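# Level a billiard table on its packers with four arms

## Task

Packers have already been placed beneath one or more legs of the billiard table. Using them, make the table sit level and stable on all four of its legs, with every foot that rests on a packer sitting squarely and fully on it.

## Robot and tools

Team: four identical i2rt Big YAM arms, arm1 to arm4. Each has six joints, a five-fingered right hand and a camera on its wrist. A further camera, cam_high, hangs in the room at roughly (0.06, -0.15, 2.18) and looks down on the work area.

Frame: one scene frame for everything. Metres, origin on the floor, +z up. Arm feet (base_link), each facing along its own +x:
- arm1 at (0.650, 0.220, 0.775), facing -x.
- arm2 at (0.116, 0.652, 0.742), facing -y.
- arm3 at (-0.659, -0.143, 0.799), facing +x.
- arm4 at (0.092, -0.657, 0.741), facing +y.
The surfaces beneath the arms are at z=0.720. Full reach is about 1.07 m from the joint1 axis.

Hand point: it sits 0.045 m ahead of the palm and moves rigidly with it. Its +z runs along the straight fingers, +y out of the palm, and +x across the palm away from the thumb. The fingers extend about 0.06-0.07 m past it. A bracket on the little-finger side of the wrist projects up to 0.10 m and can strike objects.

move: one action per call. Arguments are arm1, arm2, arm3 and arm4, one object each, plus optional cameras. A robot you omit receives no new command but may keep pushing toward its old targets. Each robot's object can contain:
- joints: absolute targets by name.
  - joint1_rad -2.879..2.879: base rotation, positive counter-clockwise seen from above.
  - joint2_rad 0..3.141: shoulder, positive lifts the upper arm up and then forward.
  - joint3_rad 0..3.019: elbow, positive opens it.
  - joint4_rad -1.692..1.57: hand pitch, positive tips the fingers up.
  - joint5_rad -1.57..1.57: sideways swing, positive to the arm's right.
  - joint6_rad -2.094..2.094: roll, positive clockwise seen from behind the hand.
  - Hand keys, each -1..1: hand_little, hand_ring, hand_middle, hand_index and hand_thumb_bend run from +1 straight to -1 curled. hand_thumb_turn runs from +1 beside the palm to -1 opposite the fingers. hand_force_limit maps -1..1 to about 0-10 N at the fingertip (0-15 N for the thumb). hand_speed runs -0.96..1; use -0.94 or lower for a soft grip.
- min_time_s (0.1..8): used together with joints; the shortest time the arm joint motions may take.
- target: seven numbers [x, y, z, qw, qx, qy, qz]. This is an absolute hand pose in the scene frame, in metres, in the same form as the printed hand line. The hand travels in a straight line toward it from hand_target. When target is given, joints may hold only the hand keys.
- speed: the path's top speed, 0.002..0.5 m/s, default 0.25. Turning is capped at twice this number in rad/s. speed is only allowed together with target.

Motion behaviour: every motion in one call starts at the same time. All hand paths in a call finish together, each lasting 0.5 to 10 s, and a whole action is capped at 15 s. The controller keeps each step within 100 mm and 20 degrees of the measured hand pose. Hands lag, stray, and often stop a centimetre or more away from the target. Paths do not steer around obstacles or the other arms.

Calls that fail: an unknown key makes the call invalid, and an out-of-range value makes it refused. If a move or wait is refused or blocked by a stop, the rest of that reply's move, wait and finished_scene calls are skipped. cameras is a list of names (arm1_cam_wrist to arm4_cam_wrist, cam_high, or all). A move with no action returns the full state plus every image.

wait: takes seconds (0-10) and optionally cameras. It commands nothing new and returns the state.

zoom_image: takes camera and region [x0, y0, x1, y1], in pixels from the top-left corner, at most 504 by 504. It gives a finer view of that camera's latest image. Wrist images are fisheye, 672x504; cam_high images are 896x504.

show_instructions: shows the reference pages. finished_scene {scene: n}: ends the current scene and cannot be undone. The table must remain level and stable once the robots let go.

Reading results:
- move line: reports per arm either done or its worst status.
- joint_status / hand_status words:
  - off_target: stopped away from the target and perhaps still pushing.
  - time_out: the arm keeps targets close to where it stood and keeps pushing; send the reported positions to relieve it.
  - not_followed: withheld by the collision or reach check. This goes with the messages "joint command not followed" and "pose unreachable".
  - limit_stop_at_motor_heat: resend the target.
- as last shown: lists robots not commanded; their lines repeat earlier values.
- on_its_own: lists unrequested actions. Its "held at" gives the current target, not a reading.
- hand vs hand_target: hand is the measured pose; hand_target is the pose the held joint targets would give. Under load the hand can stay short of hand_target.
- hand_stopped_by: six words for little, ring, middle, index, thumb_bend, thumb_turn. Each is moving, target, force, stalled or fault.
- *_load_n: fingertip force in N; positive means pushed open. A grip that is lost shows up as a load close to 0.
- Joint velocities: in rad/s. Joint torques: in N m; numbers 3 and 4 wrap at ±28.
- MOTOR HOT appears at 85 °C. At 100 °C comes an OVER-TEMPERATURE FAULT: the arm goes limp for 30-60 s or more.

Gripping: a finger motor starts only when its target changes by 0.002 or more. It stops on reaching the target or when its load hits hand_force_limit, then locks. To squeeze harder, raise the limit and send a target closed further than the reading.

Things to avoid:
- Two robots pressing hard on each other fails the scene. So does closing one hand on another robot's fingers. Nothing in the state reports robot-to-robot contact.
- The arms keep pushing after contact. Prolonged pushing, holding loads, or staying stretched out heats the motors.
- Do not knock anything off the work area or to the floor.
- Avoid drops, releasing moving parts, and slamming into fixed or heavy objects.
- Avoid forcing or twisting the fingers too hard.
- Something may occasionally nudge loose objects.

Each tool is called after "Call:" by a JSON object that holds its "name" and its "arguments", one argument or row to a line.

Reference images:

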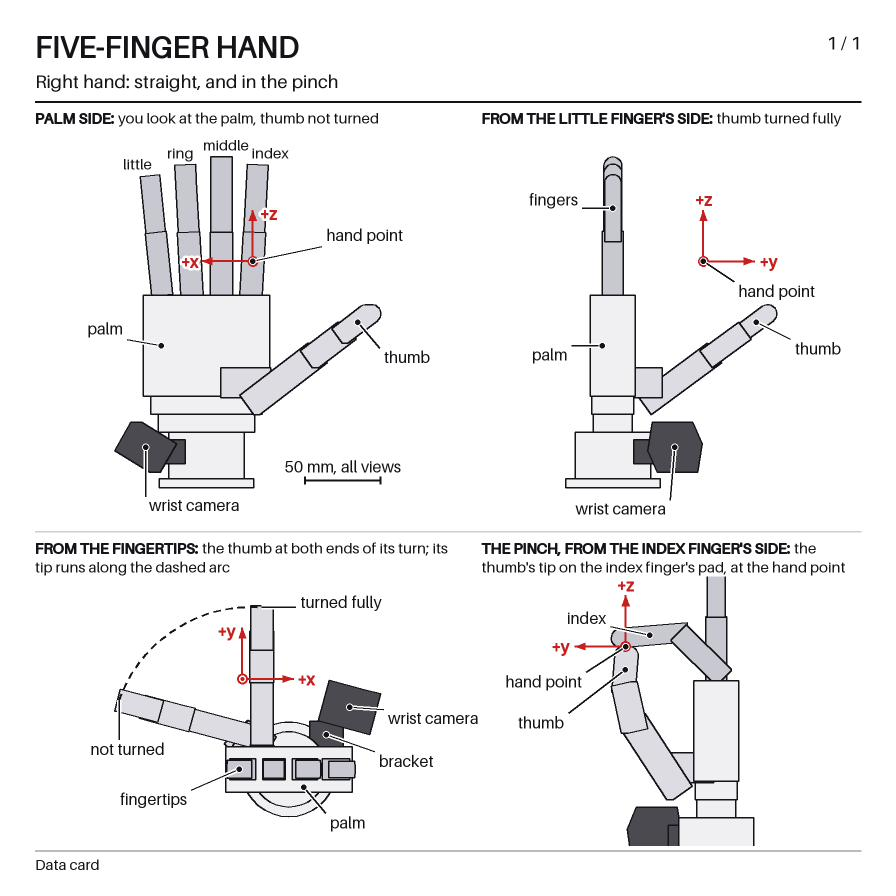

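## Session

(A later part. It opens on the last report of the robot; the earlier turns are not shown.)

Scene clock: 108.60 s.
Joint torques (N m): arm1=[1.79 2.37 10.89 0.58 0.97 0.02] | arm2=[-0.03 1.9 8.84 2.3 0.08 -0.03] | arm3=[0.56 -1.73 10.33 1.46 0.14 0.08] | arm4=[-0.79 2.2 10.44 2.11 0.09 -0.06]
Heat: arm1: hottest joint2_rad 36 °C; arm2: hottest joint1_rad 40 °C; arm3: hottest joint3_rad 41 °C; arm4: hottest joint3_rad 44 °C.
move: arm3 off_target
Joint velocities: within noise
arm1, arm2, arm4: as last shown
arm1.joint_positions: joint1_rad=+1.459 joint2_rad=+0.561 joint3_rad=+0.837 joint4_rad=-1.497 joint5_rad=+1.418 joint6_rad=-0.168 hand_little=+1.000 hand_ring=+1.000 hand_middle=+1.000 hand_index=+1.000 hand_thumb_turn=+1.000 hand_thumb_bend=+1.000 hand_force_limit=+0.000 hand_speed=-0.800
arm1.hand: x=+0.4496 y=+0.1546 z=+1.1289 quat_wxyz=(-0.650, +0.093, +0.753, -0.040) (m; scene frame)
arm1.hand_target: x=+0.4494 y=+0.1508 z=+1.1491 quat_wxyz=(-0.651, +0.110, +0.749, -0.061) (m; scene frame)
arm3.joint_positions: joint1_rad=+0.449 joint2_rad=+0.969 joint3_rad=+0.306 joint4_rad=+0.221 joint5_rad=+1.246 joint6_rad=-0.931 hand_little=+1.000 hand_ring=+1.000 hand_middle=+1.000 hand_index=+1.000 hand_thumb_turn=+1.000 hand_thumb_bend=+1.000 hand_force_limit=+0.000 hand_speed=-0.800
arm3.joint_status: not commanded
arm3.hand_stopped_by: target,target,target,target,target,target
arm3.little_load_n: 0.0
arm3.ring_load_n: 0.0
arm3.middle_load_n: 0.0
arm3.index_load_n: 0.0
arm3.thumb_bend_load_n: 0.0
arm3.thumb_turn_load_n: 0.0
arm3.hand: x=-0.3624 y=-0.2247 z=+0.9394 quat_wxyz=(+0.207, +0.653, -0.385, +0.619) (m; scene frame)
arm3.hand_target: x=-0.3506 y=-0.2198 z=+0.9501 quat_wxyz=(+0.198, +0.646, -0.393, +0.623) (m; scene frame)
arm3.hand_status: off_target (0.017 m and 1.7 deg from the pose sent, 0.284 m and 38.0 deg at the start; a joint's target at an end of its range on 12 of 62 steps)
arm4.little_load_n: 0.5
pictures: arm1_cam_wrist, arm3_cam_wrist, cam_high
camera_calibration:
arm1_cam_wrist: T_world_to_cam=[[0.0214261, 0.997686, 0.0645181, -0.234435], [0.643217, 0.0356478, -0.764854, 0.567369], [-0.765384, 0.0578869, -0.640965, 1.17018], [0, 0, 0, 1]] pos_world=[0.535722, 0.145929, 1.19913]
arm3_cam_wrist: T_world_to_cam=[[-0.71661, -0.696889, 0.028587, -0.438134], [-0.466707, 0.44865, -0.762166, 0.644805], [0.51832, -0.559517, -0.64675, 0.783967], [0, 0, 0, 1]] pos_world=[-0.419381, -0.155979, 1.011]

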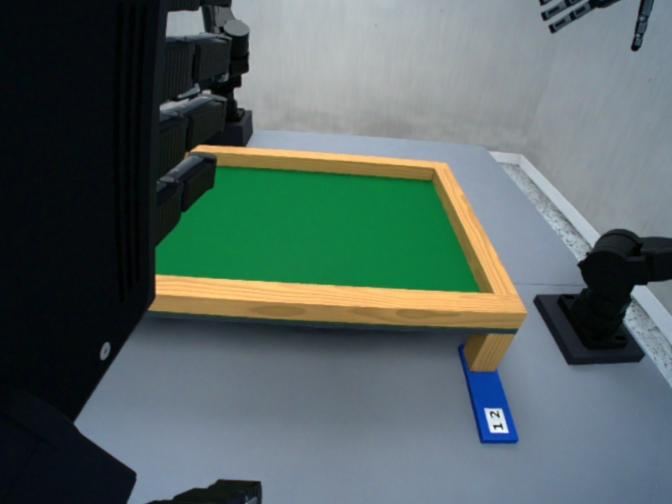

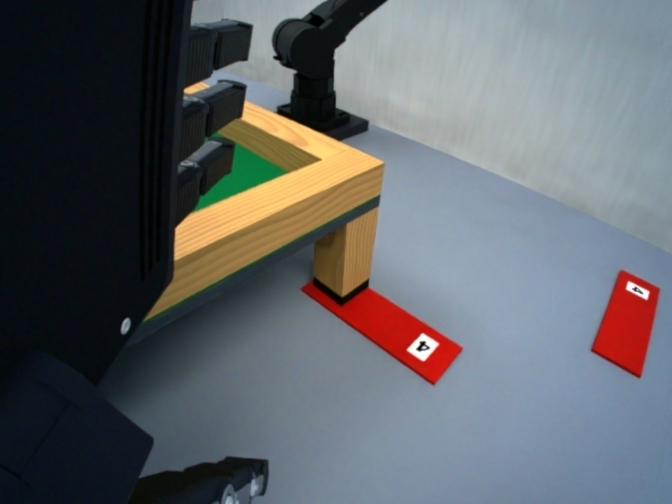

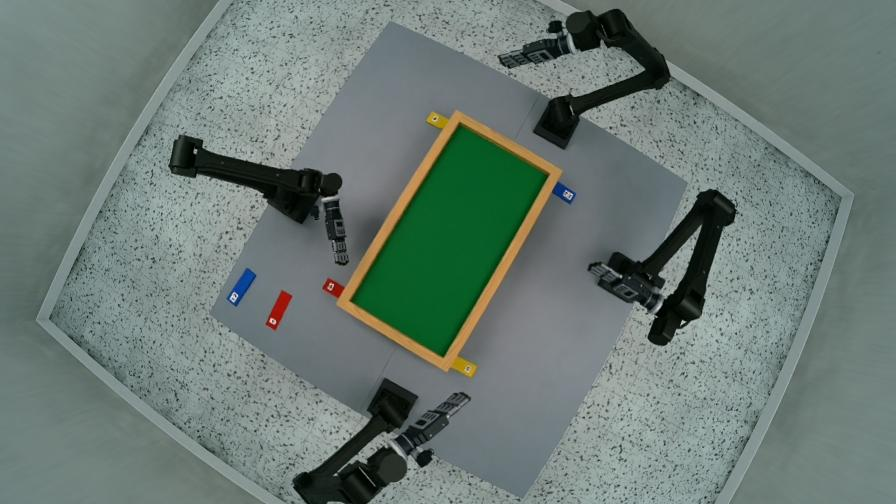

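Call:
{"name": "move", "arguments": {
  "arm1": {"target": [0.42, -0.28, 0.98, 0.5534, -0.5534, -0.4402, 0.4402], "speed": 0.3},
  "arm3": {"target": [-0.42, 0.28, 0.95, 0.4402, -0.4402, 0.5534, -0.5534], "speed": 0.3},
  "cameras": []
}}

Call:
{"name": "move", "arguments": {
  "arm1": {"target": [0.341, -0.332, 0.78, 0.5534, -0.5534, -0.4402, 0.4402], "speed": 0.2},
  "arm3": {"target": [-0.341, 0.332, 0.78, 0.4402, -0.4402, 0.5534, -0.5534], "speed": 0.2},
  "cameras": ["arm1_cam_wrist", "arm3_cam_wrist", "cam_high"]
}}

Scene clock: 145.90 s.
Joint torques (N m): arm1=[1.67 -11.4 9.89 1.32 0.86 0.09] | arm2=[0.21 2.73 8.85 2.11 0.1 0] | arm3=[0.73 -7.41 9.29 2.11 0.56 0.08] | arm4=[-0.32 2.96 10.47 2.13 0.12 -0.07]
Heat: arm1: hottest joint3_rad 40 °C; arm2: hottest joint1_rad 39 °C; arm3: hottest joint3_rad 42 °C; arm4: hottest joint3_rad 45 °C.
move: arm1 off_target; arm3 off_target
Joint velocities: within noise
arm1.joint_positions: joint1_rad=+1.502 joint2_rad=+1.598 joint3_rad=+1.045 joint4_rad=-0.419 joint5_rad=+1.562 joint6_rad=+0.893 hand_little=+1.000 hand_ring=+1.000 hand_middle=+1.000 hand_index=+1.000 hand_thumb_turn=+1.000 hand_thumb_bend=+1.000 hand_force_limit=+0.000 hand_speed=-0.800
arm1.joint_status: not commanded
arm1.hand_stopped_by: target,target,target,target,target,target
arm1.little_load_n: 0.0
arm1.ring_load_n: 0.0
arm1.middle_load_n: 0.0
arm1.index_load_n: 0.0
arm1.thumb_bend_load_n: 0.0
arm1.thumb_turn_load_n: 0.0
arm1.hand: x=+0.4205 y=-0.2594 z=+0.9543 quat_wxyz=(-0.531, +0.500, +0.508, -0.459) (m; scene frame)
arm1.hand_target: x=+0.4199 y=-0.2782 z=+0.9803 quat_wxyz=(-0.513, +0.519, +0.486, -0.481) (m; scene frame)
arm1.hand_status: off_target (0.033 m and 10.4 deg from the pose sent, 0.460 m and 81.0 deg at the start; a joint's target at an end of its range on 53 of 98 steps)
arm2, arm4: as last shown
arm3.joint_positions: joint1_rad=+1.497 joint2_rad=+1.502 joint3_rad=+0.759 joint4_rad=+0.033 joint5_rad=+1.569 joint6_rad=+0.661 hand_little=+1.000 hand_ring=+1.000 hand_middle=+1.000 hand_index=+1.000 hand_thumb_turn=+1.000 hand_thumb_bend=+1.000 hand_force_limit=+0.000 hand_speed=-0.800
arm3.joint_status: not commanded
arm3.hand_stopped_by: target,target,target,target,target,target
arm3.little_load_n: 0.0
arm3.ring_load_n: 0.0
arm3.middle_load_n: 0.0
arm3.index_load_n: 0.0
arm3.thumb_bend_load_n: 0.0
arm3.thumb_turn_load_n: 0.0
arm3.hand: x=-0.4190 y=+0.2632 z=+0.9414 quat_wxyz=(-0.458, +0.490, -0.517, +0.532) (m; scene frame)
arm3.hand_target: x=-0.4196 y=+0.2793 z=+0.9503 quat_wxyz=(-0.472, +0.478, -0.528, +0.520) (m; scene frame)
arm3.hand_status: off_target (0.019 m and 7.7 deg from the pose sent, 0.508 m and 82.6 deg at the start; a joint's target at an end of its range on 42 of 98 steps)
arm4.little_load_n: 0.0
pictures: none
No camera images: "cameras" was empty.

Scene clock: 147.67 s.
Joint torques (N m): arm1=[1.08 -16.73 7.31 1.36 0.85 0.03] | arm2=[-1.08 2.61 8.87 2.33 0.12 -0.04] | arm3=[0.32 -12.28 6.39 2.15 0.68 0.09] | arm4=[-1.03 2.55 10.43 2.13 0.11 -0.06]
Heat: arm1: hottest joint3_rad 40 °C; arm2: hottest joint1_rad 39 °C; arm3: hottest joint3_rad 43 °C; arm4: hottest joint3_rad 45 °C.
move: arm1 off_target; arm3 off_target
Joint velocities: within noise
arm1.joint_positions: joint1_rad=+1.379 joint2_rad=+2.133 joint3_rad=+1.228 joint4_rad=-0.170 joint5_rad=+1.564 joint6_rad=+0.996 hand_little=+1.000 hand_ring=+1.000 hand_middle=+1.000 hand_index=+1.000 hand_thumb_turn=+1.000 hand_thumb_bend=+1.000 hand_force_limit=+0.000 hand_speed=-0.800
arm1.joint_status: not commanded
arm1.hand_stopped_by: target,target,target,target,target,target
arm1.little_load_n: 0.0
arm1.ring_load_n: 0.0
arm1.middle_load_n: 0.0
arm1.index_load_n: 0.0
arm1.thumb_bend_load_n: 0.0
arm1.thumb_turn_load_n: 0.0
arm1.hand: x=+0.3484 y=-0.3114 z=+0.7581 quat_wxyz=(-0.559, +0.530, +0.475, -0.425) (m; scene frame)
arm1.hand_target: x=+0.3410 y=-0.3306 z=+0.7807 quat_wxyz=(-0.543, +0.550, +0.451, -0.446) (m; scene frame)
arm1.hand_status: off_target (0.031 m and 5.1 deg from the pose sent, 0.205 m and 10.4 deg at the start; a joint's target at an end of its range on 53 of 53 steps)
arm2, arm4: as last shown
arm3.joint_positions: joint1_rad=+1.366 joint2_rad=+2.065 joint3_rad=+0.999 joint4_rad=+0.232 joint5_rad=+1.569 joint6_rad=+0.790 hand_little=+1.000 hand_ring=+1.000 hand_middle=+1.000 hand_index=+1.000 hand_thumb_turn=+1.000 hand_thumb_bend=+1.000 hand_force_limit=+0.000 hand_speed=-0.800
arm3.joint_status: not commanded
arm3.hand_stopped_by: target,target,target,target,target,target
arm3.little_load_n: 0.0
arm3.ring_load_n: 0.0
arm3.middle_load_n: 0.0
arm3.index_load_n: -0.5
arm3.thumb_bend_load_n: 0.0
arm3.thumb_turn_load_n: 0.0
arm3.hand: x=-0.3477 y=+0.3214 z=+0.7772 quat_wxyz=(-0.423, +0.454, -0.549, +0.560) (m; scene frame)
arm3.hand_target: x=-0.3414 y=+0.3316 z=+0.7802 quat_wxyz=(-0.433, +0.439, -0.560, +0.553) (m; scene frame)
arm3.hand_status: off_target (0.013 m and 2.7 deg from the pose sent, 0.192 m and 7.7 deg at the start; a joint's target at an end of its range on 22 of 53 steps)
pictures: arm1_cam_wrist, arm3_cam_wrist, cam_high
camera_calibration:
arm1_cam_wrist: T_world_to_cam=[[0.0465664, 0.325136, -0.94452, 0.803365], [0.36036, -0.887343, -0.287687, -0.185114], [-0.93165, -0.326971, -0.158486, 0.454274], [0, 0, 0, 1]] pos_world=[0.452522, -0.276928, 0.777536]
arm3_cam_wrist: T_world_to_cam=[[-0.0292315, -0.286835, -0.957534, 0.831227], [-0.327255, 0.907895, -0.261975, -0.204817], [0.944484, 0.3057, -0.120407, 0.438039], [0, 0, 0, 1]] pos_world=[-0.45645, 0.290469, 0.795014]

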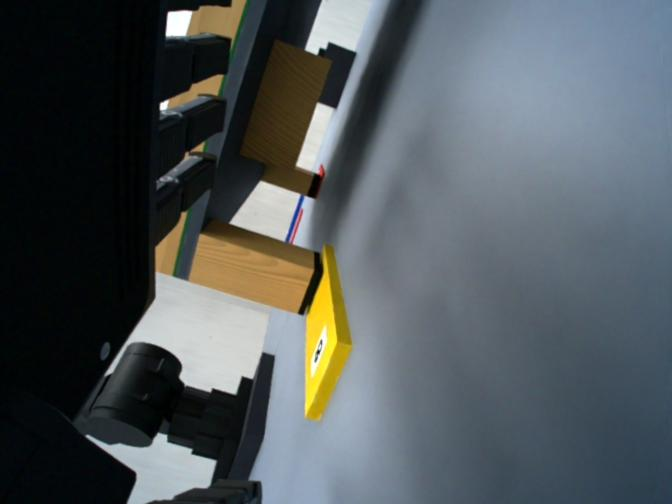

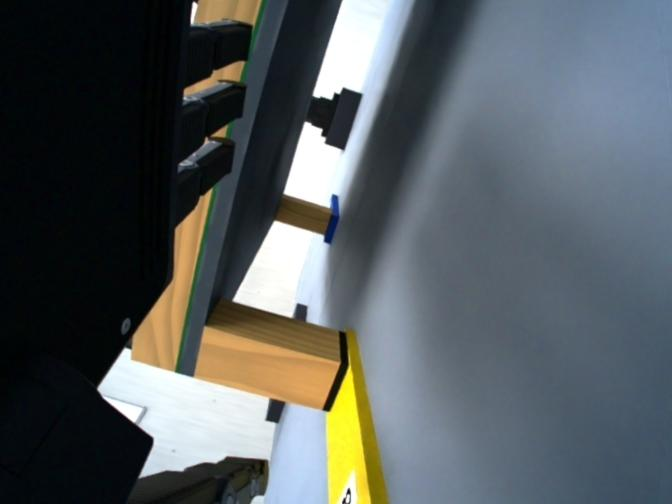

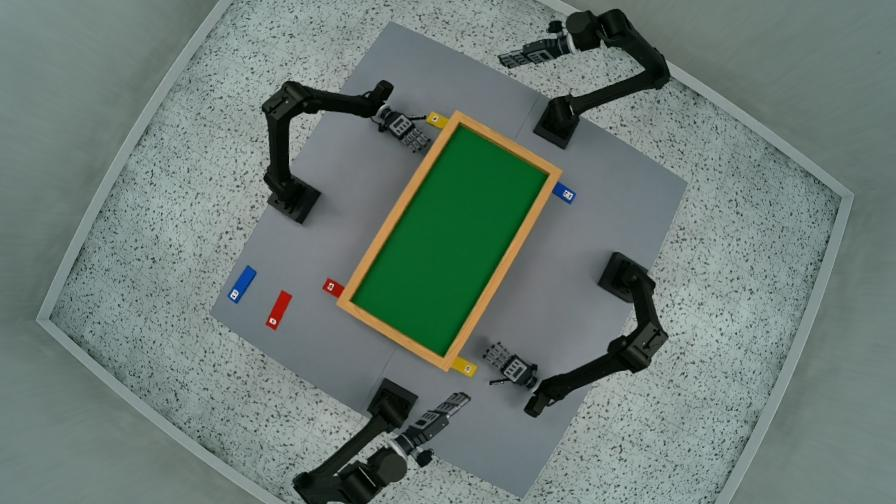

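Call:
{"name": "zoom_image", "arguments": {
  "camera": "arm1_cam_wrist",
  "region": [270, 220, 370, 340]
}}

Call:
{"name": "zoom_image", "arguments": {
  "camera": "arm1_cam_wrist",
  "region": [250, 140, 350, 250]
}}

Call:
{"name": "zoom_image", "arguments": {
  "camera": "arm3_cam_wrist",
  "region": [290, 310, 390, 430]
}}

Call:
{"name": "zoom_image", "arguments": {
  "camera": "arm3_cam_wrist",
  "region": [260, 170, 360, 290]
}}

Scaled by 4.200 from the camera's 672x504 image, which has a finer 960x720 frame.

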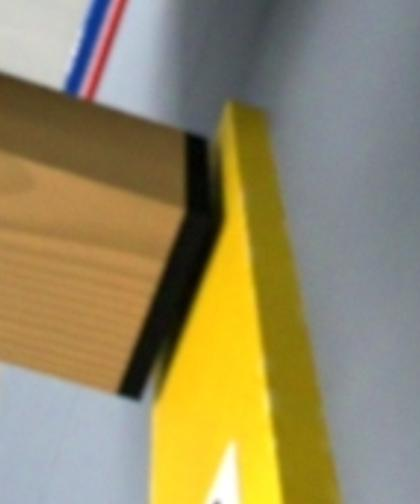

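Scaled by 4.582 from the camera's 672x504 image, which has a finer 960x720 frame.

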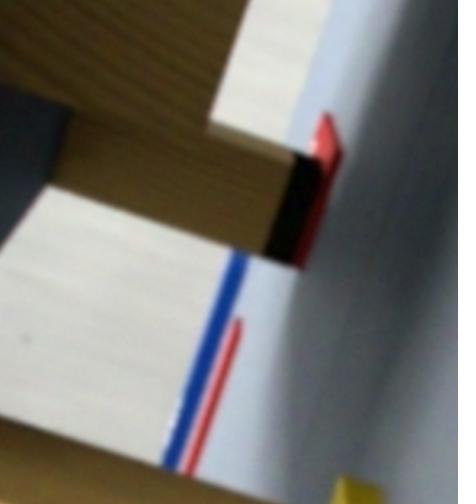

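Scaled by 4.200 from the camera's 672x504 image, which has a finer 960x720 frame.

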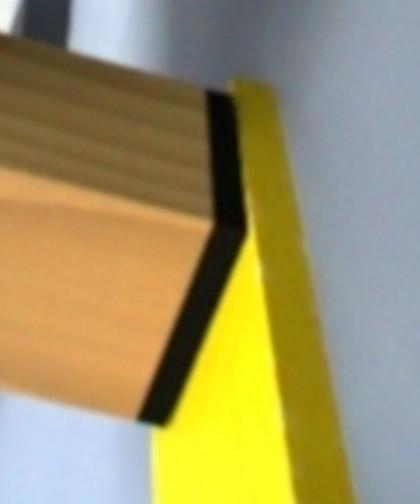

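Scaled by 4.200 from the camera's 672x504 image, which has a finer 960x720 frame.

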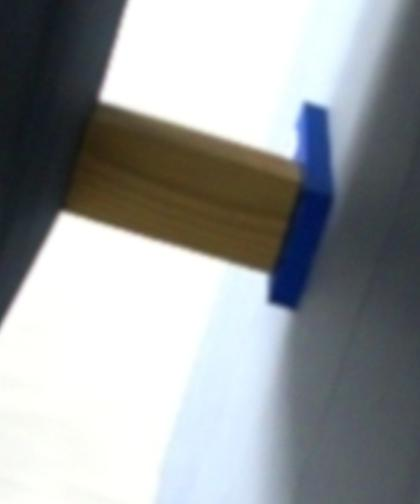

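Call:
{"name": "move", "arguments": {
  "arm1": {"target": [0.42, 0.0, 0.95, 0.6929, -0.6929, -0.141, 0.141], "speed": 0.3},
  "arm3": {"target": [-0.42, 0.0, 0.95, 0.0862, -0.0862, 0.7018, -0.7018], "speed": 0.3},
  "cameras": []
}}

Call:
{"name": "move", "arguments": {
  "arm1": {"target": [0.335, 0.28, 0.82, 0.6929, -0.6929, -0.141, 0.141], "speed": 0.2},
  "arm3": {"target": [-0.325, -0.255, 0.82, 0.0862, -0.0862, 0.7018, -0.7018], "speed": 0.2},
  "cameras": ["arm1_cam_wrist", "arm3_cam_wrist", "cam_high"]
}}

Scene clock: 166.37 s.
Joint torques (N m): arm1=[2.26 -1.08 7.53 0.66 0.83 -0.04] | arm2=[0.03 1.9 8.72 2.47 0.15 -0.06] | arm3=[1.79 1.38 8.57 1.25 0.28 -0.05] | arm4=[-0.15 1.61 10.41 1.94 0.11 -0.03]
Heat: arm1: hottest joint3_rad 39 °C; arm2: hottest joint1_rad 39 °C; arm3: hottest joint3_rad 43 °C; arm4: hottest joint3_rad 45 °C.
move: arm1 off_target; arm3 off_target
Joint velocities: within noise
arm1.joint_positions: joint1_rad=+1.410 joint2_rad=+0.889 joint3_rad=+0.425 joint4_rad=-0.565 joint5_rad=+1.564 joint6_rad=+1.029 hand_little=+1.000 hand_ring=+1.000 hand_middle=+1.000 hand_index=+1.000 hand_thumb_turn=+1.000 hand_thumb_bend=+1.000 hand_force_limit=+0.000 hand_speed=-0.800
arm1.joint_status: not commanded
arm1.hand_stopped_by: target,target,target,target,target,target
arm1.little_load_n: 0.0
arm1.ring_load_n: 0.0
arm1.middle_load_n: 0.0
arm1.index_load_n: 0.0
arm1.thumb_bend_load_n: 0.0
arm1.thumb_turn_load_n: 0.0
arm1.hand: x=+0.4173 y=+0.0071 z=+0.9445 quat_wxyz=(-0.535, +0.541, +0.463, -0.455) (m; scene frame)
arm1.hand_target: x=+0.4186 y=+0.0003 z=+0.9499 quat_wxyz=(-0.532, +0.540, +0.464, -0.459) (m; scene frame)
arm1.hand_status: off_target (0.009 m and 57.9 deg from the pose sent, 0.373 m and 56.3 deg at the start; pose on its path clipped on 105 of 125 steps; a joint's target at an end of its range on 125 of 125 steps)
arm2.joint_positions: joint1_rad=-0.853 joint2_rad=+0.579 joint3_rad=+1.349 joint4_rad=-1.403 joint5_rad=+0.194 joint6_rad=-1.581 hand_little=+1.000 hand_ring=+1.000 hand_middle=+1.000 hand_index=+1.000 hand_thumb_turn=+1.000 hand_thumb_bend=+1.000 hand_force_limit=+0.000 hand_speed=-0.800
arm2.joint_status: not commanded
arm2.hand_stopped_by: target,target,target,target,target,target
arm2.little_load_n: 0.0
arm2.ring_load_n: 0.0
arm2.middle_load_n: 0.0
arm2.index_load_n: 0.0
arm2.thumb_bend_load_n: 0.0
arm2.thumb_turn_load_n: 0.0
arm2.hand: x=-0.1004 y=+0.5877 z=+1.2280 quat_wxyz=(+0.451, +0.276, -0.846, +0.070) (m; scene frame)
arm2.hand_target: x=-0.0993 y=+0.5885 z=+1.2377 quat_wxyz=(+0.460, +0.274, -0.841, +0.074) (m; scene frame)
arm2.hand_status: not commanded
arm3.joint_positions: joint1_rad=+1.335 joint2_rad=+0.598 joint3_rad=+0.178 joint4_rad=-0.057 joint5_rad=+1.570 joint6_rad=+0.575 hand_little=+1.000 hand_ring=+1.000 hand_middle=+1.000 hand_index=+1.000 hand_thumb_turn=+1.000 hand_thumb_bend=+1.000 hand_force_limit=+0.000 hand_speed=-0.800
arm3.joint_status: not commanded
arm3.hand_stopped_by: target,target,target,target,target,target
arm3.little_load_n: 0.0
arm3.ring_load_n: 0.0
arm3.middle_load_n: 0.0
arm3.index_load_n: -0.5
arm3.thumb_bend_load_n: -0.5
arm3.thumb_turn_load_n: -0.5
arm3.hand: x=-0.4168 y=-0.0034 z=+0.9492 quat_wxyz=(-0.453, +0.404, -0.586, +0.536) (m; scene frame)
arm3.hand_target: x=-0.4182 y=-0.0004 z=+0.9499 quat_wxyz=(-0.450, +0.415, -0.579, +0.539) (m; scene frame)
arm3.hand_status: off_target (0.005 m and 61.0 deg from the pose sent, 0.372 m and 62.7 deg at the start; pose on its path clipped on 107 of 125 steps; a joint's target at an end of its range on 125 of 125 steps)
arm4.joint_positions: joint1_rad=-0.387 joint2_rad=+0.621 joint3_rad=+1.372 joint4_rad=-1.283 joint5_rad=+0.075 joint6_rad=-1.403 hand_little=+1.000 hand_ring=+1.000 hand_middle=+1.000 hand_index=+1.000 hand_thumb_turn=+1.000 hand_thumb_bend=+1.000 hand_force_limit=+0.000 hand_speed=-0.800
arm4.joint_status: not commanded
arm4.hand_stopped_by: target,target,target,target,target,target
arm4.little_load_n: 0.0
arm4.ring_load_n: 0.0
arm4.middle_load_n: 0.0
arm4.index_load_n: 0.0
arm4.thumb_bend_load_n: 0.0
arm4.thumb_turn_load_n: 0.0
arm4.hand: x=+0.2392 y=-0.4541 z=+1.2384 quat_wxyz=(-0.281, +0.764, +0.414, +0.407) (m; scene frame)
arm4.hand_target: x=+0.2385 y=-0.4555 z=+1.2492 quat_wxyz=(-0.288, +0.759, +0.411, +0.415) (m; scene frame)
arm4.hand_status: not commanded
pictures: none
No camera images: "cameras" was empty.

Scene clock: 169.83 s.
Joint torques (N m): arm1=[0.73 -3.66 5.37 0.92 0.94 0.06] | arm2=[-1.38 2.49 8.72 2.41 0.09 -0.07] | arm3=[0.38 -5.6 4.23 1.95 0.7 0.07] | arm4=[-0.67 2.37 10.59 2.09 0.14 -0.06]
Heat: arm1: hottest joint3_rad 38 °C; arm2: hottest joint1_rad 39 °C; arm3: hottest joint3_rad 43 °C; arm4: hottest joint3_rad 45 °C.
move: arm1 off_target; arm3 off_target
Joint velocities: within noise
arm1.joint_positions: joint1_rad=+0.467 joint2_rad=+1.392 joint3_rad=+0.297 joint4_rad=-0.283 joint5_rad=+1.564 joint6_rad=+1.337 hand_little=+1.000 hand_ring=+1.000 hand_middle=+1.000 hand_index=+1.000 hand_thumb_turn=+1.000 hand_thumb_bend=+1.000 hand_force_limit=+0.000 hand_speed=-0.800
arm1.joint_status: not commanded
arm1.hand_stopped_by: target,target,target,target,target,target
arm1.little_load_n: 0.0
arm1.ring_load_n: 0.0
arm1.middle_load_n: 0.0
arm1.index_load_n: 0.0
arm1.thumb_bend_load_n: 0.0
arm1.thumb_turn_load_n: 0.0
arm1.hand: x=+0.3490 y=+0.2859 z=+0.8132 quat_wxyz=(-0.688, +0.687, +0.181, -0.146) (m; scene frame)
arm1.hand_target: x=+0.3350 y=+0.2811 z=+0.8203 quat_wxyz=(-0.686, +0.691, +0.162, -0.160) (m; scene frame)
arm1.hand_status: off_target (0.017 m and 4.7 deg from the pose sent, 0.311 m and 57.9 deg at the start; a joint's target at an end of its range on 104 of 104 steps)
arm2, arm4: as last shown
arm2.thumb_turn_load_n: -0.5
arm3.joint_positions: joint1_rad=+0.298 joint2_rad=+1.576 joint3_rad=+0.325 joint4_rad=+0.274 joint5_rad=+1.570 joint6_rad=+0.955 hand_little=+1.000 hand_ring=+1.000 hand_middle=+1.000 hand_index=+1.000 hand_thumb_turn=+1.000 hand_thumb_bend=+1.000 hand_force_limit=+0.000 hand_speed=-0.800
arm3.joint_status: not commanded
arm3.hand_stopped_by: target,target,target,target,target,target
arm3.little_load_n: 0.0
arm3.ring_load_n: 0.0
arm3.middle_load_n: 0.0
arm3.index_load_n: 0.0
arm3.thumb_bend_load_n: 0.0
arm3.thumb_turn_load_n: 0.0
arm3.hand: x=-0.3342 y=-0.2561 z=+0.8181 quat_wxyz=(-0.082, +0.107, -0.702, +0.700) (m; scene frame)
arm3.hand_target: x=-0.3251 y=-0.2556 z=+0.8201 quat_wxyz=(-0.092, +0.093, -0.704, +0.699) (m; scene frame)
arm3.hand_status: off_target (0.009 m and 2.4 deg from the pose sent, 0.297 m and 61.0 deg at the start; a joint's target at an end of its range on 104 of 104 steps)
pictures: arm1_cam_wrist, arm3_cam_wrist, cam_high
camera_calibration:
arm1_cam_wrist: T_world_to_cam=[[0.256506, 0.150788, -0.954708, 0.645976], [-0.491801, -0.829968, -0.263221, 0.621514], [-0.832068, 0.537044, -0.138734, 0.361046], [0, 0, 0, 1]] pos_world=[0.440379, 0.224534, 0.830404]
arm3_cam_wrist: T_world_to_cam=[[-0.254018, -0.116611, -0.960144, 0.675714], [0.641809, 0.72233, -0.257527, 0.607244], [0.723571, -0.681646, -0.108643, 0.270489], [0, 0, 0, 1]] pos_world=[-0.41381, -0.175457, 0.834551]

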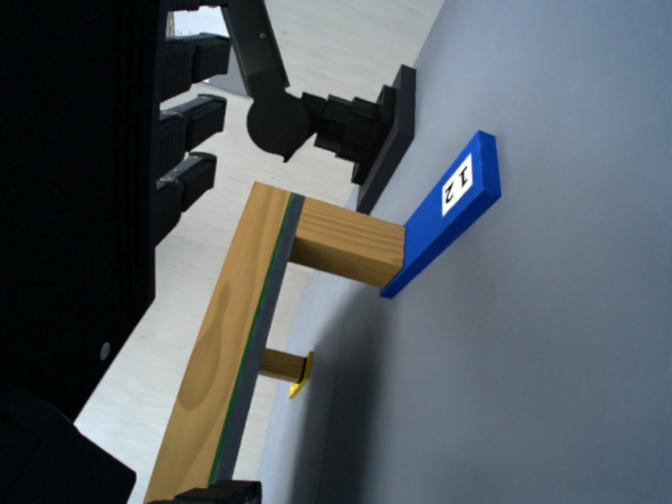

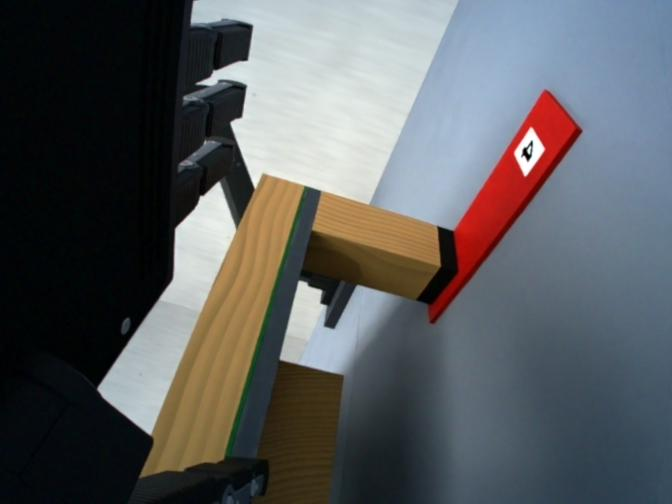

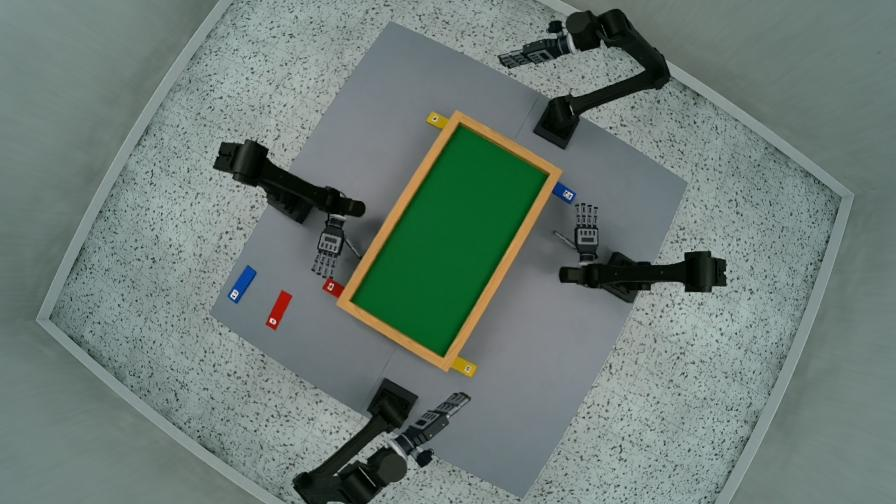

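Call:
{"name": "zoom_image", "arguments": {
  "camera": "arm3_cam_wrist",
  "region": [380, 200, 500, 340]
}}

Call:
{"name": "zoom_image", "arguments": {
  "camera": "arm1_cam_wrist",
  "region": [340, 180, 480, 320]
}}

Call:
{"name": "zoom_image", "arguments": {
  "camera": "arm1_cam_wrist",
  "region": [240, 310, 380, 430]
}}

Call:
{"name": "zoom_image", "arguments": {
  "camera": "arm3_cam_wrist",
  "region": [290, 180, 470, 320]
}}

Scaled by 3.600 from the camera's 672x504 image, which has a finer 960x720 frame.

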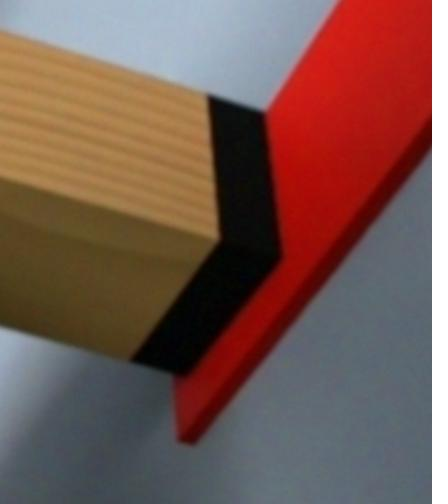

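Scaled by 3.600 from the camera's 672x504 image, which has a finer 960x720 frame.

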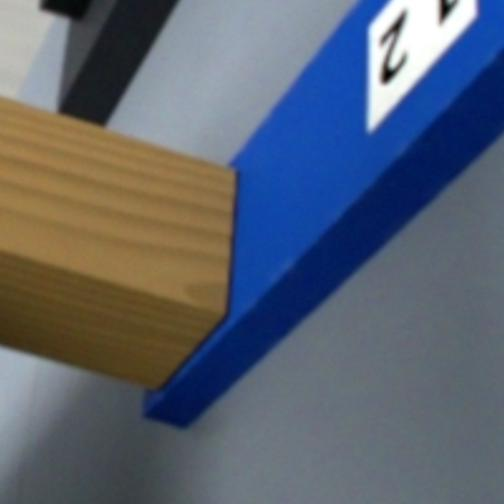

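Scaled by 3.600 from the camera's 672x504 image, which has a finer 960x720 frame.

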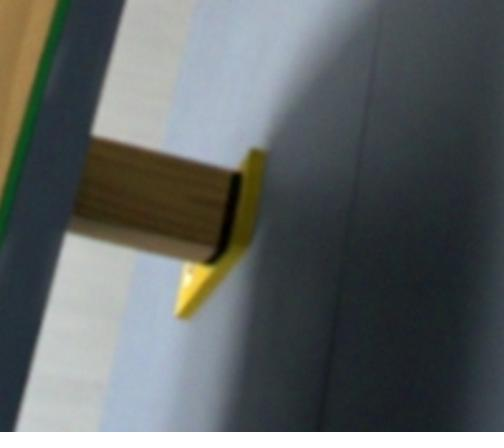

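Scaled by 2.800 from the camera's 672x504 image, which has a finer 960x720 frame.

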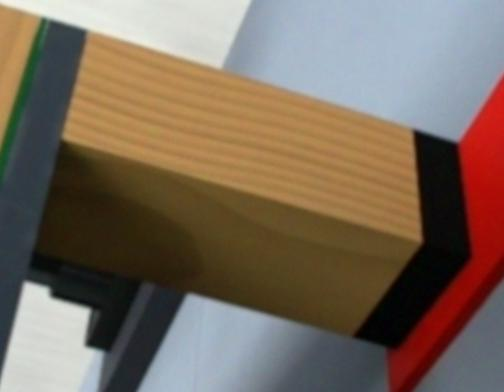

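Call:
{"name": "zoom_image", "arguments": {
  "camera": "arm1_cam_wrist",
  "region": [310, 300, 370, 380]
}}

Call:
{"name": "zoom_image", "arguments": {
  "camera": "arm3_cam_wrist",
  "region": [330, 170, 430, 300]
}}

Call:
{"name": "zoom_image", "arguments": {
  "camera": "arm3_cam_wrist",
  "region": [320, 350, 480, 504]
}}

Scaled by 6.300 from the camera's 672x504 image, which has a finer 960x720 frame.

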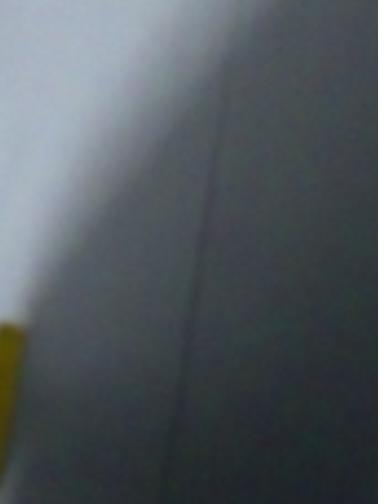

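Scaled by 3.877 from the camera's 672x504 image, which has a finer 960x720 frame.

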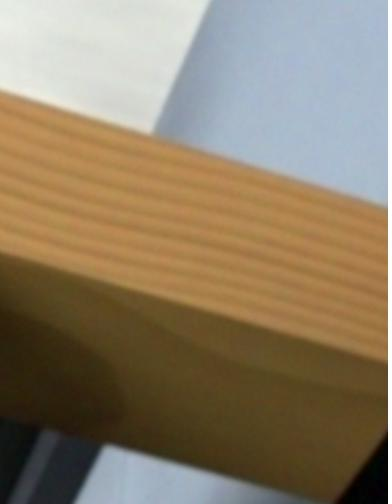

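Scaled by 3.150 from the camera's 672x504 image, which has a finer 960x720 frame.

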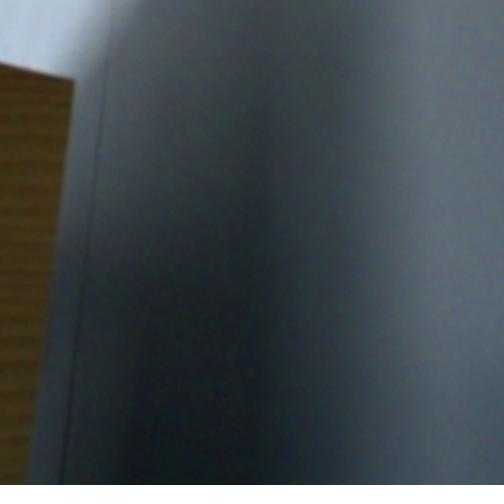

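Call:
{"name": "zoom_image", "arguments": {
  "camera": "arm1_cam_wrist",
  "region": [270, 180, 420, 310]
}}

Call:
{"name": "zoom_image", "arguments": {
  "camera": "arm3_cam_wrist",
  "region": [300, 180, 480, 330]
}}

Scaled by 3.360 from the camera's 672x504 image, which has a finer 960x720 frame.

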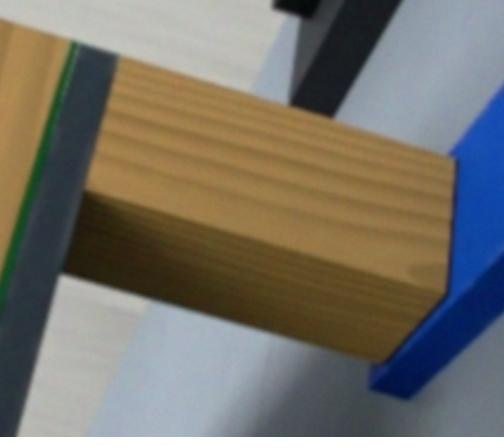

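Scaled by 2.800 from the camera's 672x504 image, which has a finer 960x720 frame.

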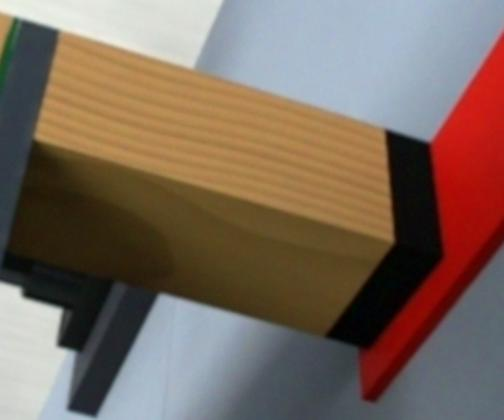

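Call:
{"name": "move", "arguments": {
  "arm1": {"target": [0.42, -0.1, 0.95, 0.5534, -0.5534, -0.4402, 0.4402], "speed": 0.3},
  "arm3": {"target": [-0.42, 0.1, 0.95, 0.4402, -0.4402, 0.5534, -0.5534], "speed": 0.3},
  "cameras": []
}}

Call:
{"name": "move", "arguments": {
  "arm1": {"target": [0.345, -0.335, 0.765, 0.5534, -0.5534, -0.4402, 0.4402], "speed": 0.2},
  "arm3": {"target": [-0.355, 0.345, 0.76, 0.4402, -0.4402, 0.5534, -0.5534], "speed": 0.2},
  "cameras": ["arm1_cam_wrist", "arm3_cam_wrist"]
}}

Scene clock: 228.93 s.
Joint torques (N m): arm1=[1.85 -4.72 8.8 0.83 0.91 -0.09] | arm2=[-0.73 1.67 8.65 2.32 0.08 -0.06] | arm3=[1.2 -2.08 9.4 1.2 0.48 -0.15] | arm4=[-0.32 2.32 10.37 2.06 0.07 -0.02]
Heat: arm1: hottest joint3_rad 36 °C; arm2: hottest joint1_rad 39 °C; arm3: hottest joint3_rad 41 °C; arm4: hottest joint3_rad 46 °C.
move: arm1 off_target; arm3 off_target
Joint velocities: within noise
arm1.joint_positions: joint1_rad=+1.462 joint2_rad=+1.227 joint3_rad=+0.629 joint4_rad=-0.644 joint5_rad=+1.564 joint6_rad=+1.218 hand_little=+1.000 hand_ring=+1.000 hand_middle=+1.000 hand_index=+1.000 hand_thumb_turn=+1.000 hand_thumb_bend=+1.000 hand_force_limit=+0.000 hand_speed=-0.800
arm1.joint_status: not commanded
arm1.hand_stopped_by: target,target,target,target,target,target
arm1.little_load_n: 0.0
arm1.ring_load_n: 0.0
arm1.middle_load_n: 0.0
arm1.index_load_n: 0.0
arm1.thumb_bend_load_n: 0.0
arm1.thumb_turn_load_n: 0.0
arm1.hand: x=+0.4198 y=-0.0844 z=+0.9354 quat_wxyz=(-0.529, +0.524, +0.482, -0.462) (m; scene frame)
arm1.hand_target: x=+0.4194 y=-0.0992 z=+0.9502 quat_wxyz=(-0.522, +0.529, +0.476, -0.471) (m; scene frame)
arm1.hand_status: off_target (0.021 m and 7.0 deg from the pose sent, 0.416 m and 50.3 deg at the start; a joint's target at an end of its range on 69 of 79 steps)
arm2, arm4: as last shown
arm2.thumb_turn_load_n: 0.0
arm3.joint_positions: joint1_rad=+1.432 joint2_rad=+1.020 joint3_rad=+0.343 joint4_rad=+0.030 joint5_rad=+1.570 joint6_rad=+0.644 hand_little=+1.000 hand_ring=+1.000 hand_middle=+1.000 hand_index=+1.000 hand_thumb_turn=+1.000 hand_thumb_bend=+1.000 hand_force_limit=+0.000 hand_speed=-0.800
arm3.joint_status: not commanded
arm3.hand_stopped_by: target,target,target,target,target,target
arm3.little_load_n: 0.0
arm3.ring_load_n: 0.0
arm3.middle_load_n: -0.5
arm3.index_load_n: 0.0
arm3.thumb_bend_load_n: 0.0
arm3.thumb_turn_load_n: 0.0
arm3.hand: x=-0.4198 y=+0.0892 z=+0.9410 quat_wxyz=(-0.453, +0.460, -0.544, +0.537) (m; scene frame)
arm3.hand_target: x=-0.4192 y=+0.0995 z=+0.9500 quat_wxyz=(-0.455, +0.460, -0.543, +0.535) (m; scene frame)
arm3.hand_status: off_target (0.014 m and 3.5 deg from the pose sent, 0.389 m and 61.7 deg at the start; a joint's target at an end of its range on 79 of 79 steps)
pictures: none
No camera images: "cameras" was empty.

Scene clock: 231.07 s.
Joint torques (N m): arm1=[0.62 -16.56 6.97 0.73 0.92 -0.07] | arm2=[-0.5 1.79 8.75 2.48 0.11 -0.03] | arm3=[0.15 -12.63 5.9 1.92 0.61 0.07] | arm4=[-0.21 1.9 10.39 2 0.12 -0.09]
Heat: arm1: hottest joint2_rad 36 °C; arm2: hottest joint1_rad 39 °C; arm3: hottest joint3_rad 41 °C; arm4: hottest joint3_rad 46 °C.
move: arm1 off_target; arm3 off_target
Joint velocities: within noise
arm1.joint_positions: joint1_rad=+1.391 joint2_rad=+2.170 joint3_rad=+1.289 joint4_rad=-0.395 joint5_rad=+1.564 joint6_rad=+1.234 hand_little=+1.000 hand_ring=+1.000 hand_middle=+1.000 hand_index=+1.000 hand_thumb_turn=+1.000 hand_thumb_bend=+1.000 hand_force_limit=+0.000 hand_speed=-0.800
arm1.joint_status: not commanded
arm1.hand_stopped_by: target,target,target,target,target,target
arm1.little_load_n: 0.0
arm1.ring_load_n: 0.0
arm1.middle_load_n: 0.0
arm1.index_load_n: 0.0
arm1.thumb_bend_load_n: 0.0
arm1.thumb_turn_load_n: 0.0
arm1.hand: x=+0.3538 y=-0.3202 z=+0.7489 quat_wxyz=(-0.549, +0.536, +0.468, -0.438) (m; scene frame)
arm1.hand_target: x=+0.3450 y=-0.3341 z=+0.7654 quat_wxyz=(-0.542, +0.549, +0.453, -0.448) (m; scene frame)
arm1.hand_status: off_target (0.024 m and 3.8 deg from the pose sent, 0.312 m and 7.0 deg at the start; a joint's target at an end of its range on 64 of 64 steps)
arm2, arm4: as last shown
arm3.joint_positions: joint1_rad=+1.399 joint2_rad=+2.116 joint3_rad=+1.023 joint4_rad=+0.262 joint5_rad=+1.571 joint6_rad=+0.800 hand_little=+1.000 hand_ring=+1.000 hand_middle=+1.000 hand_index=+1.000 hand_thumb_turn=+1.000 hand_thumb_bend=+1.000 hand_force_limit=+0.000 hand_speed=-0.800
arm3.joint_status: not commanded
arm3.hand_stopped_by: target,target,target,target,target,target
arm3.little_load_n: 0.0
arm3.ring_load_n: 0.0
arm3.middle_load_n: 0.0
arm3.index_load_n: 0.0
arm3.thumb_bend_load_n: 0.0
arm3.thumb_turn_load_n: -0.5
arm3.hand: x=-0.3621 y=+0.3380 z=+0.7606 quat_wxyz=(-0.436, +0.458, -0.545, +0.551) (m; scene frame)
arm3.hand_target: x=-0.3549 y=+0.3447 z=+0.7601 quat_wxyz=(-0.441, +0.448, -0.554, +0.546) (m; scene frame)
arm3.hand_status: off_target (0.010 m and 2.4 deg from the pose sent, 0.320 m and 3.5 deg at the start; a joint's target at an end of its range on 64 of 64 steps)
pictures: arm1_cam_wrist, arm3_cam_wrist
camera_calibration:
arm1_cam_wrist: T_world_to_cam=[[0.037837, 0.29235, -0.955563, 0.798068], [0.367578, -0.893275, -0.258739, -0.223693], [-0.929223, -0.341454, -0.14126, 0.436611], [0, 0, 0, 1]] pos_world=[0.457737, -0.284052, 0.766401]
arm3_cam_wrist: T_world_to_cam=[[-0.0162902, -0.274796, -0.961365, 0.823207], [-0.355095, 0.900405, -0.251354, -0.24455], [0.934688, 0.337281, -0.112246, 0.424181], [0, 0, 0, 1]] pos_world=[-0.469905, 0.30334, 0.777546]

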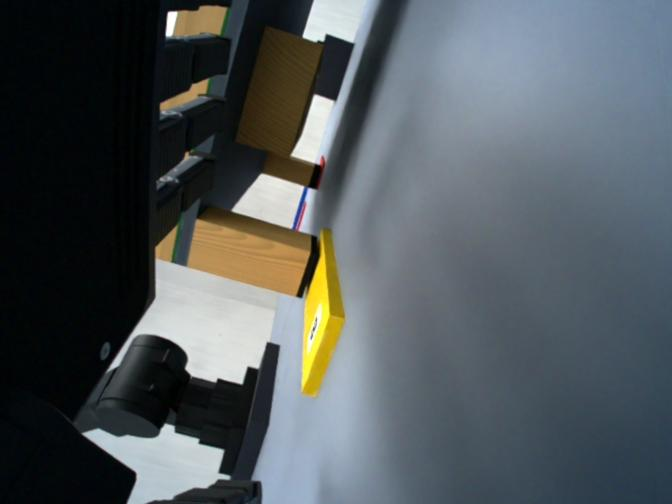

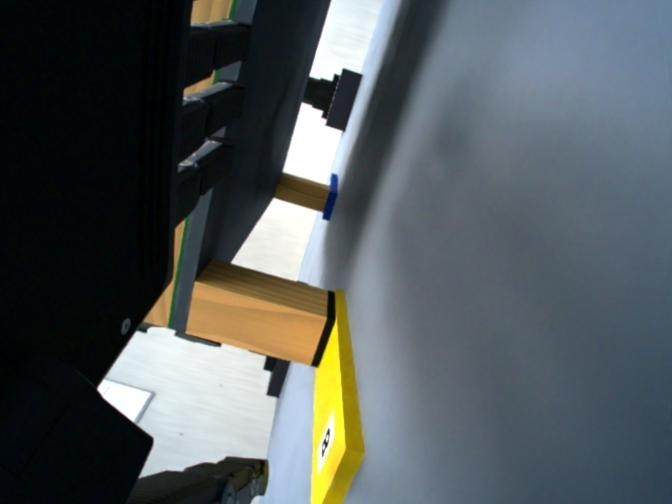

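Call:
{"name": "zoom_image", "arguments": {
  "camera": "arm1_cam_wrist",
  "region": [280, 200, 360, 320]
}}

Call:
{"name": "zoom_image", "arguments": {
  "camera": "arm3_cam_wrist",
  "region": [290, 270, 370, 390]
}}

Scaled by 4.200 from the camera's 672x504 image, which has a finer 960x720 frame.

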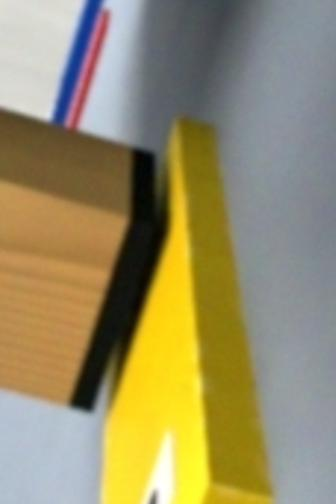

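Scaled by 4.200 from the camera's 672x504 image, which has a finer 960x720 frame.

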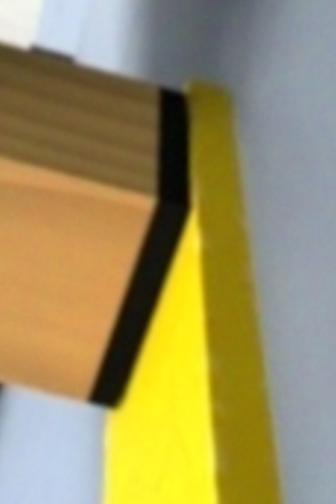

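Call:
{"name": "zoom_image", "arguments": {
  "camera": "arm1_cam_wrist",
  "region": [300, 220, 335, 260]
}}

Call:
{"name": "zoom_image", "arguments": {
  "camera": "arm3_cam_wrist",
  "region": [315, 280, 350, 320]
}}

Call:
{"name": "zoom_image", "arguments": {
  "camera": "arm1_cam_wrist",
  "region": [295, 150, 335, 200]
}}

Scaled by 12.600 from the camera's 672x504 image, which has a finer 960x720 frame.

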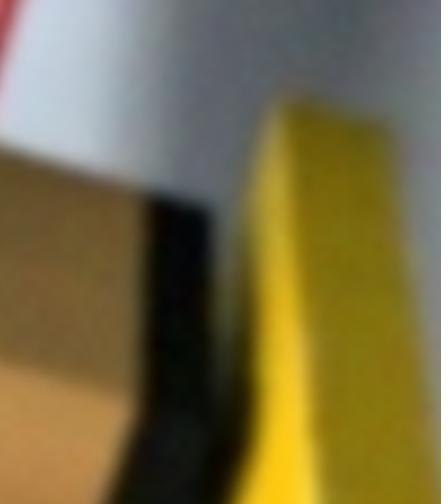

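Scaled by 12.600 from the camera's 672x504 image, which has a finer 960x720 frame.

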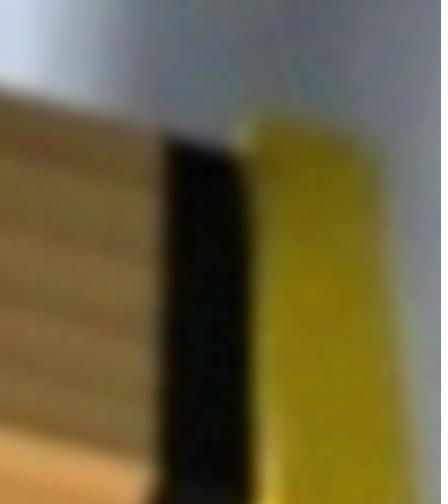

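Scaled by 10.080 from the camera's 672x504 image, which has a finer 960x720 frame.

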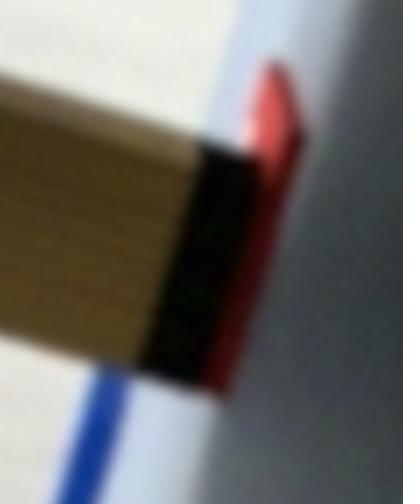

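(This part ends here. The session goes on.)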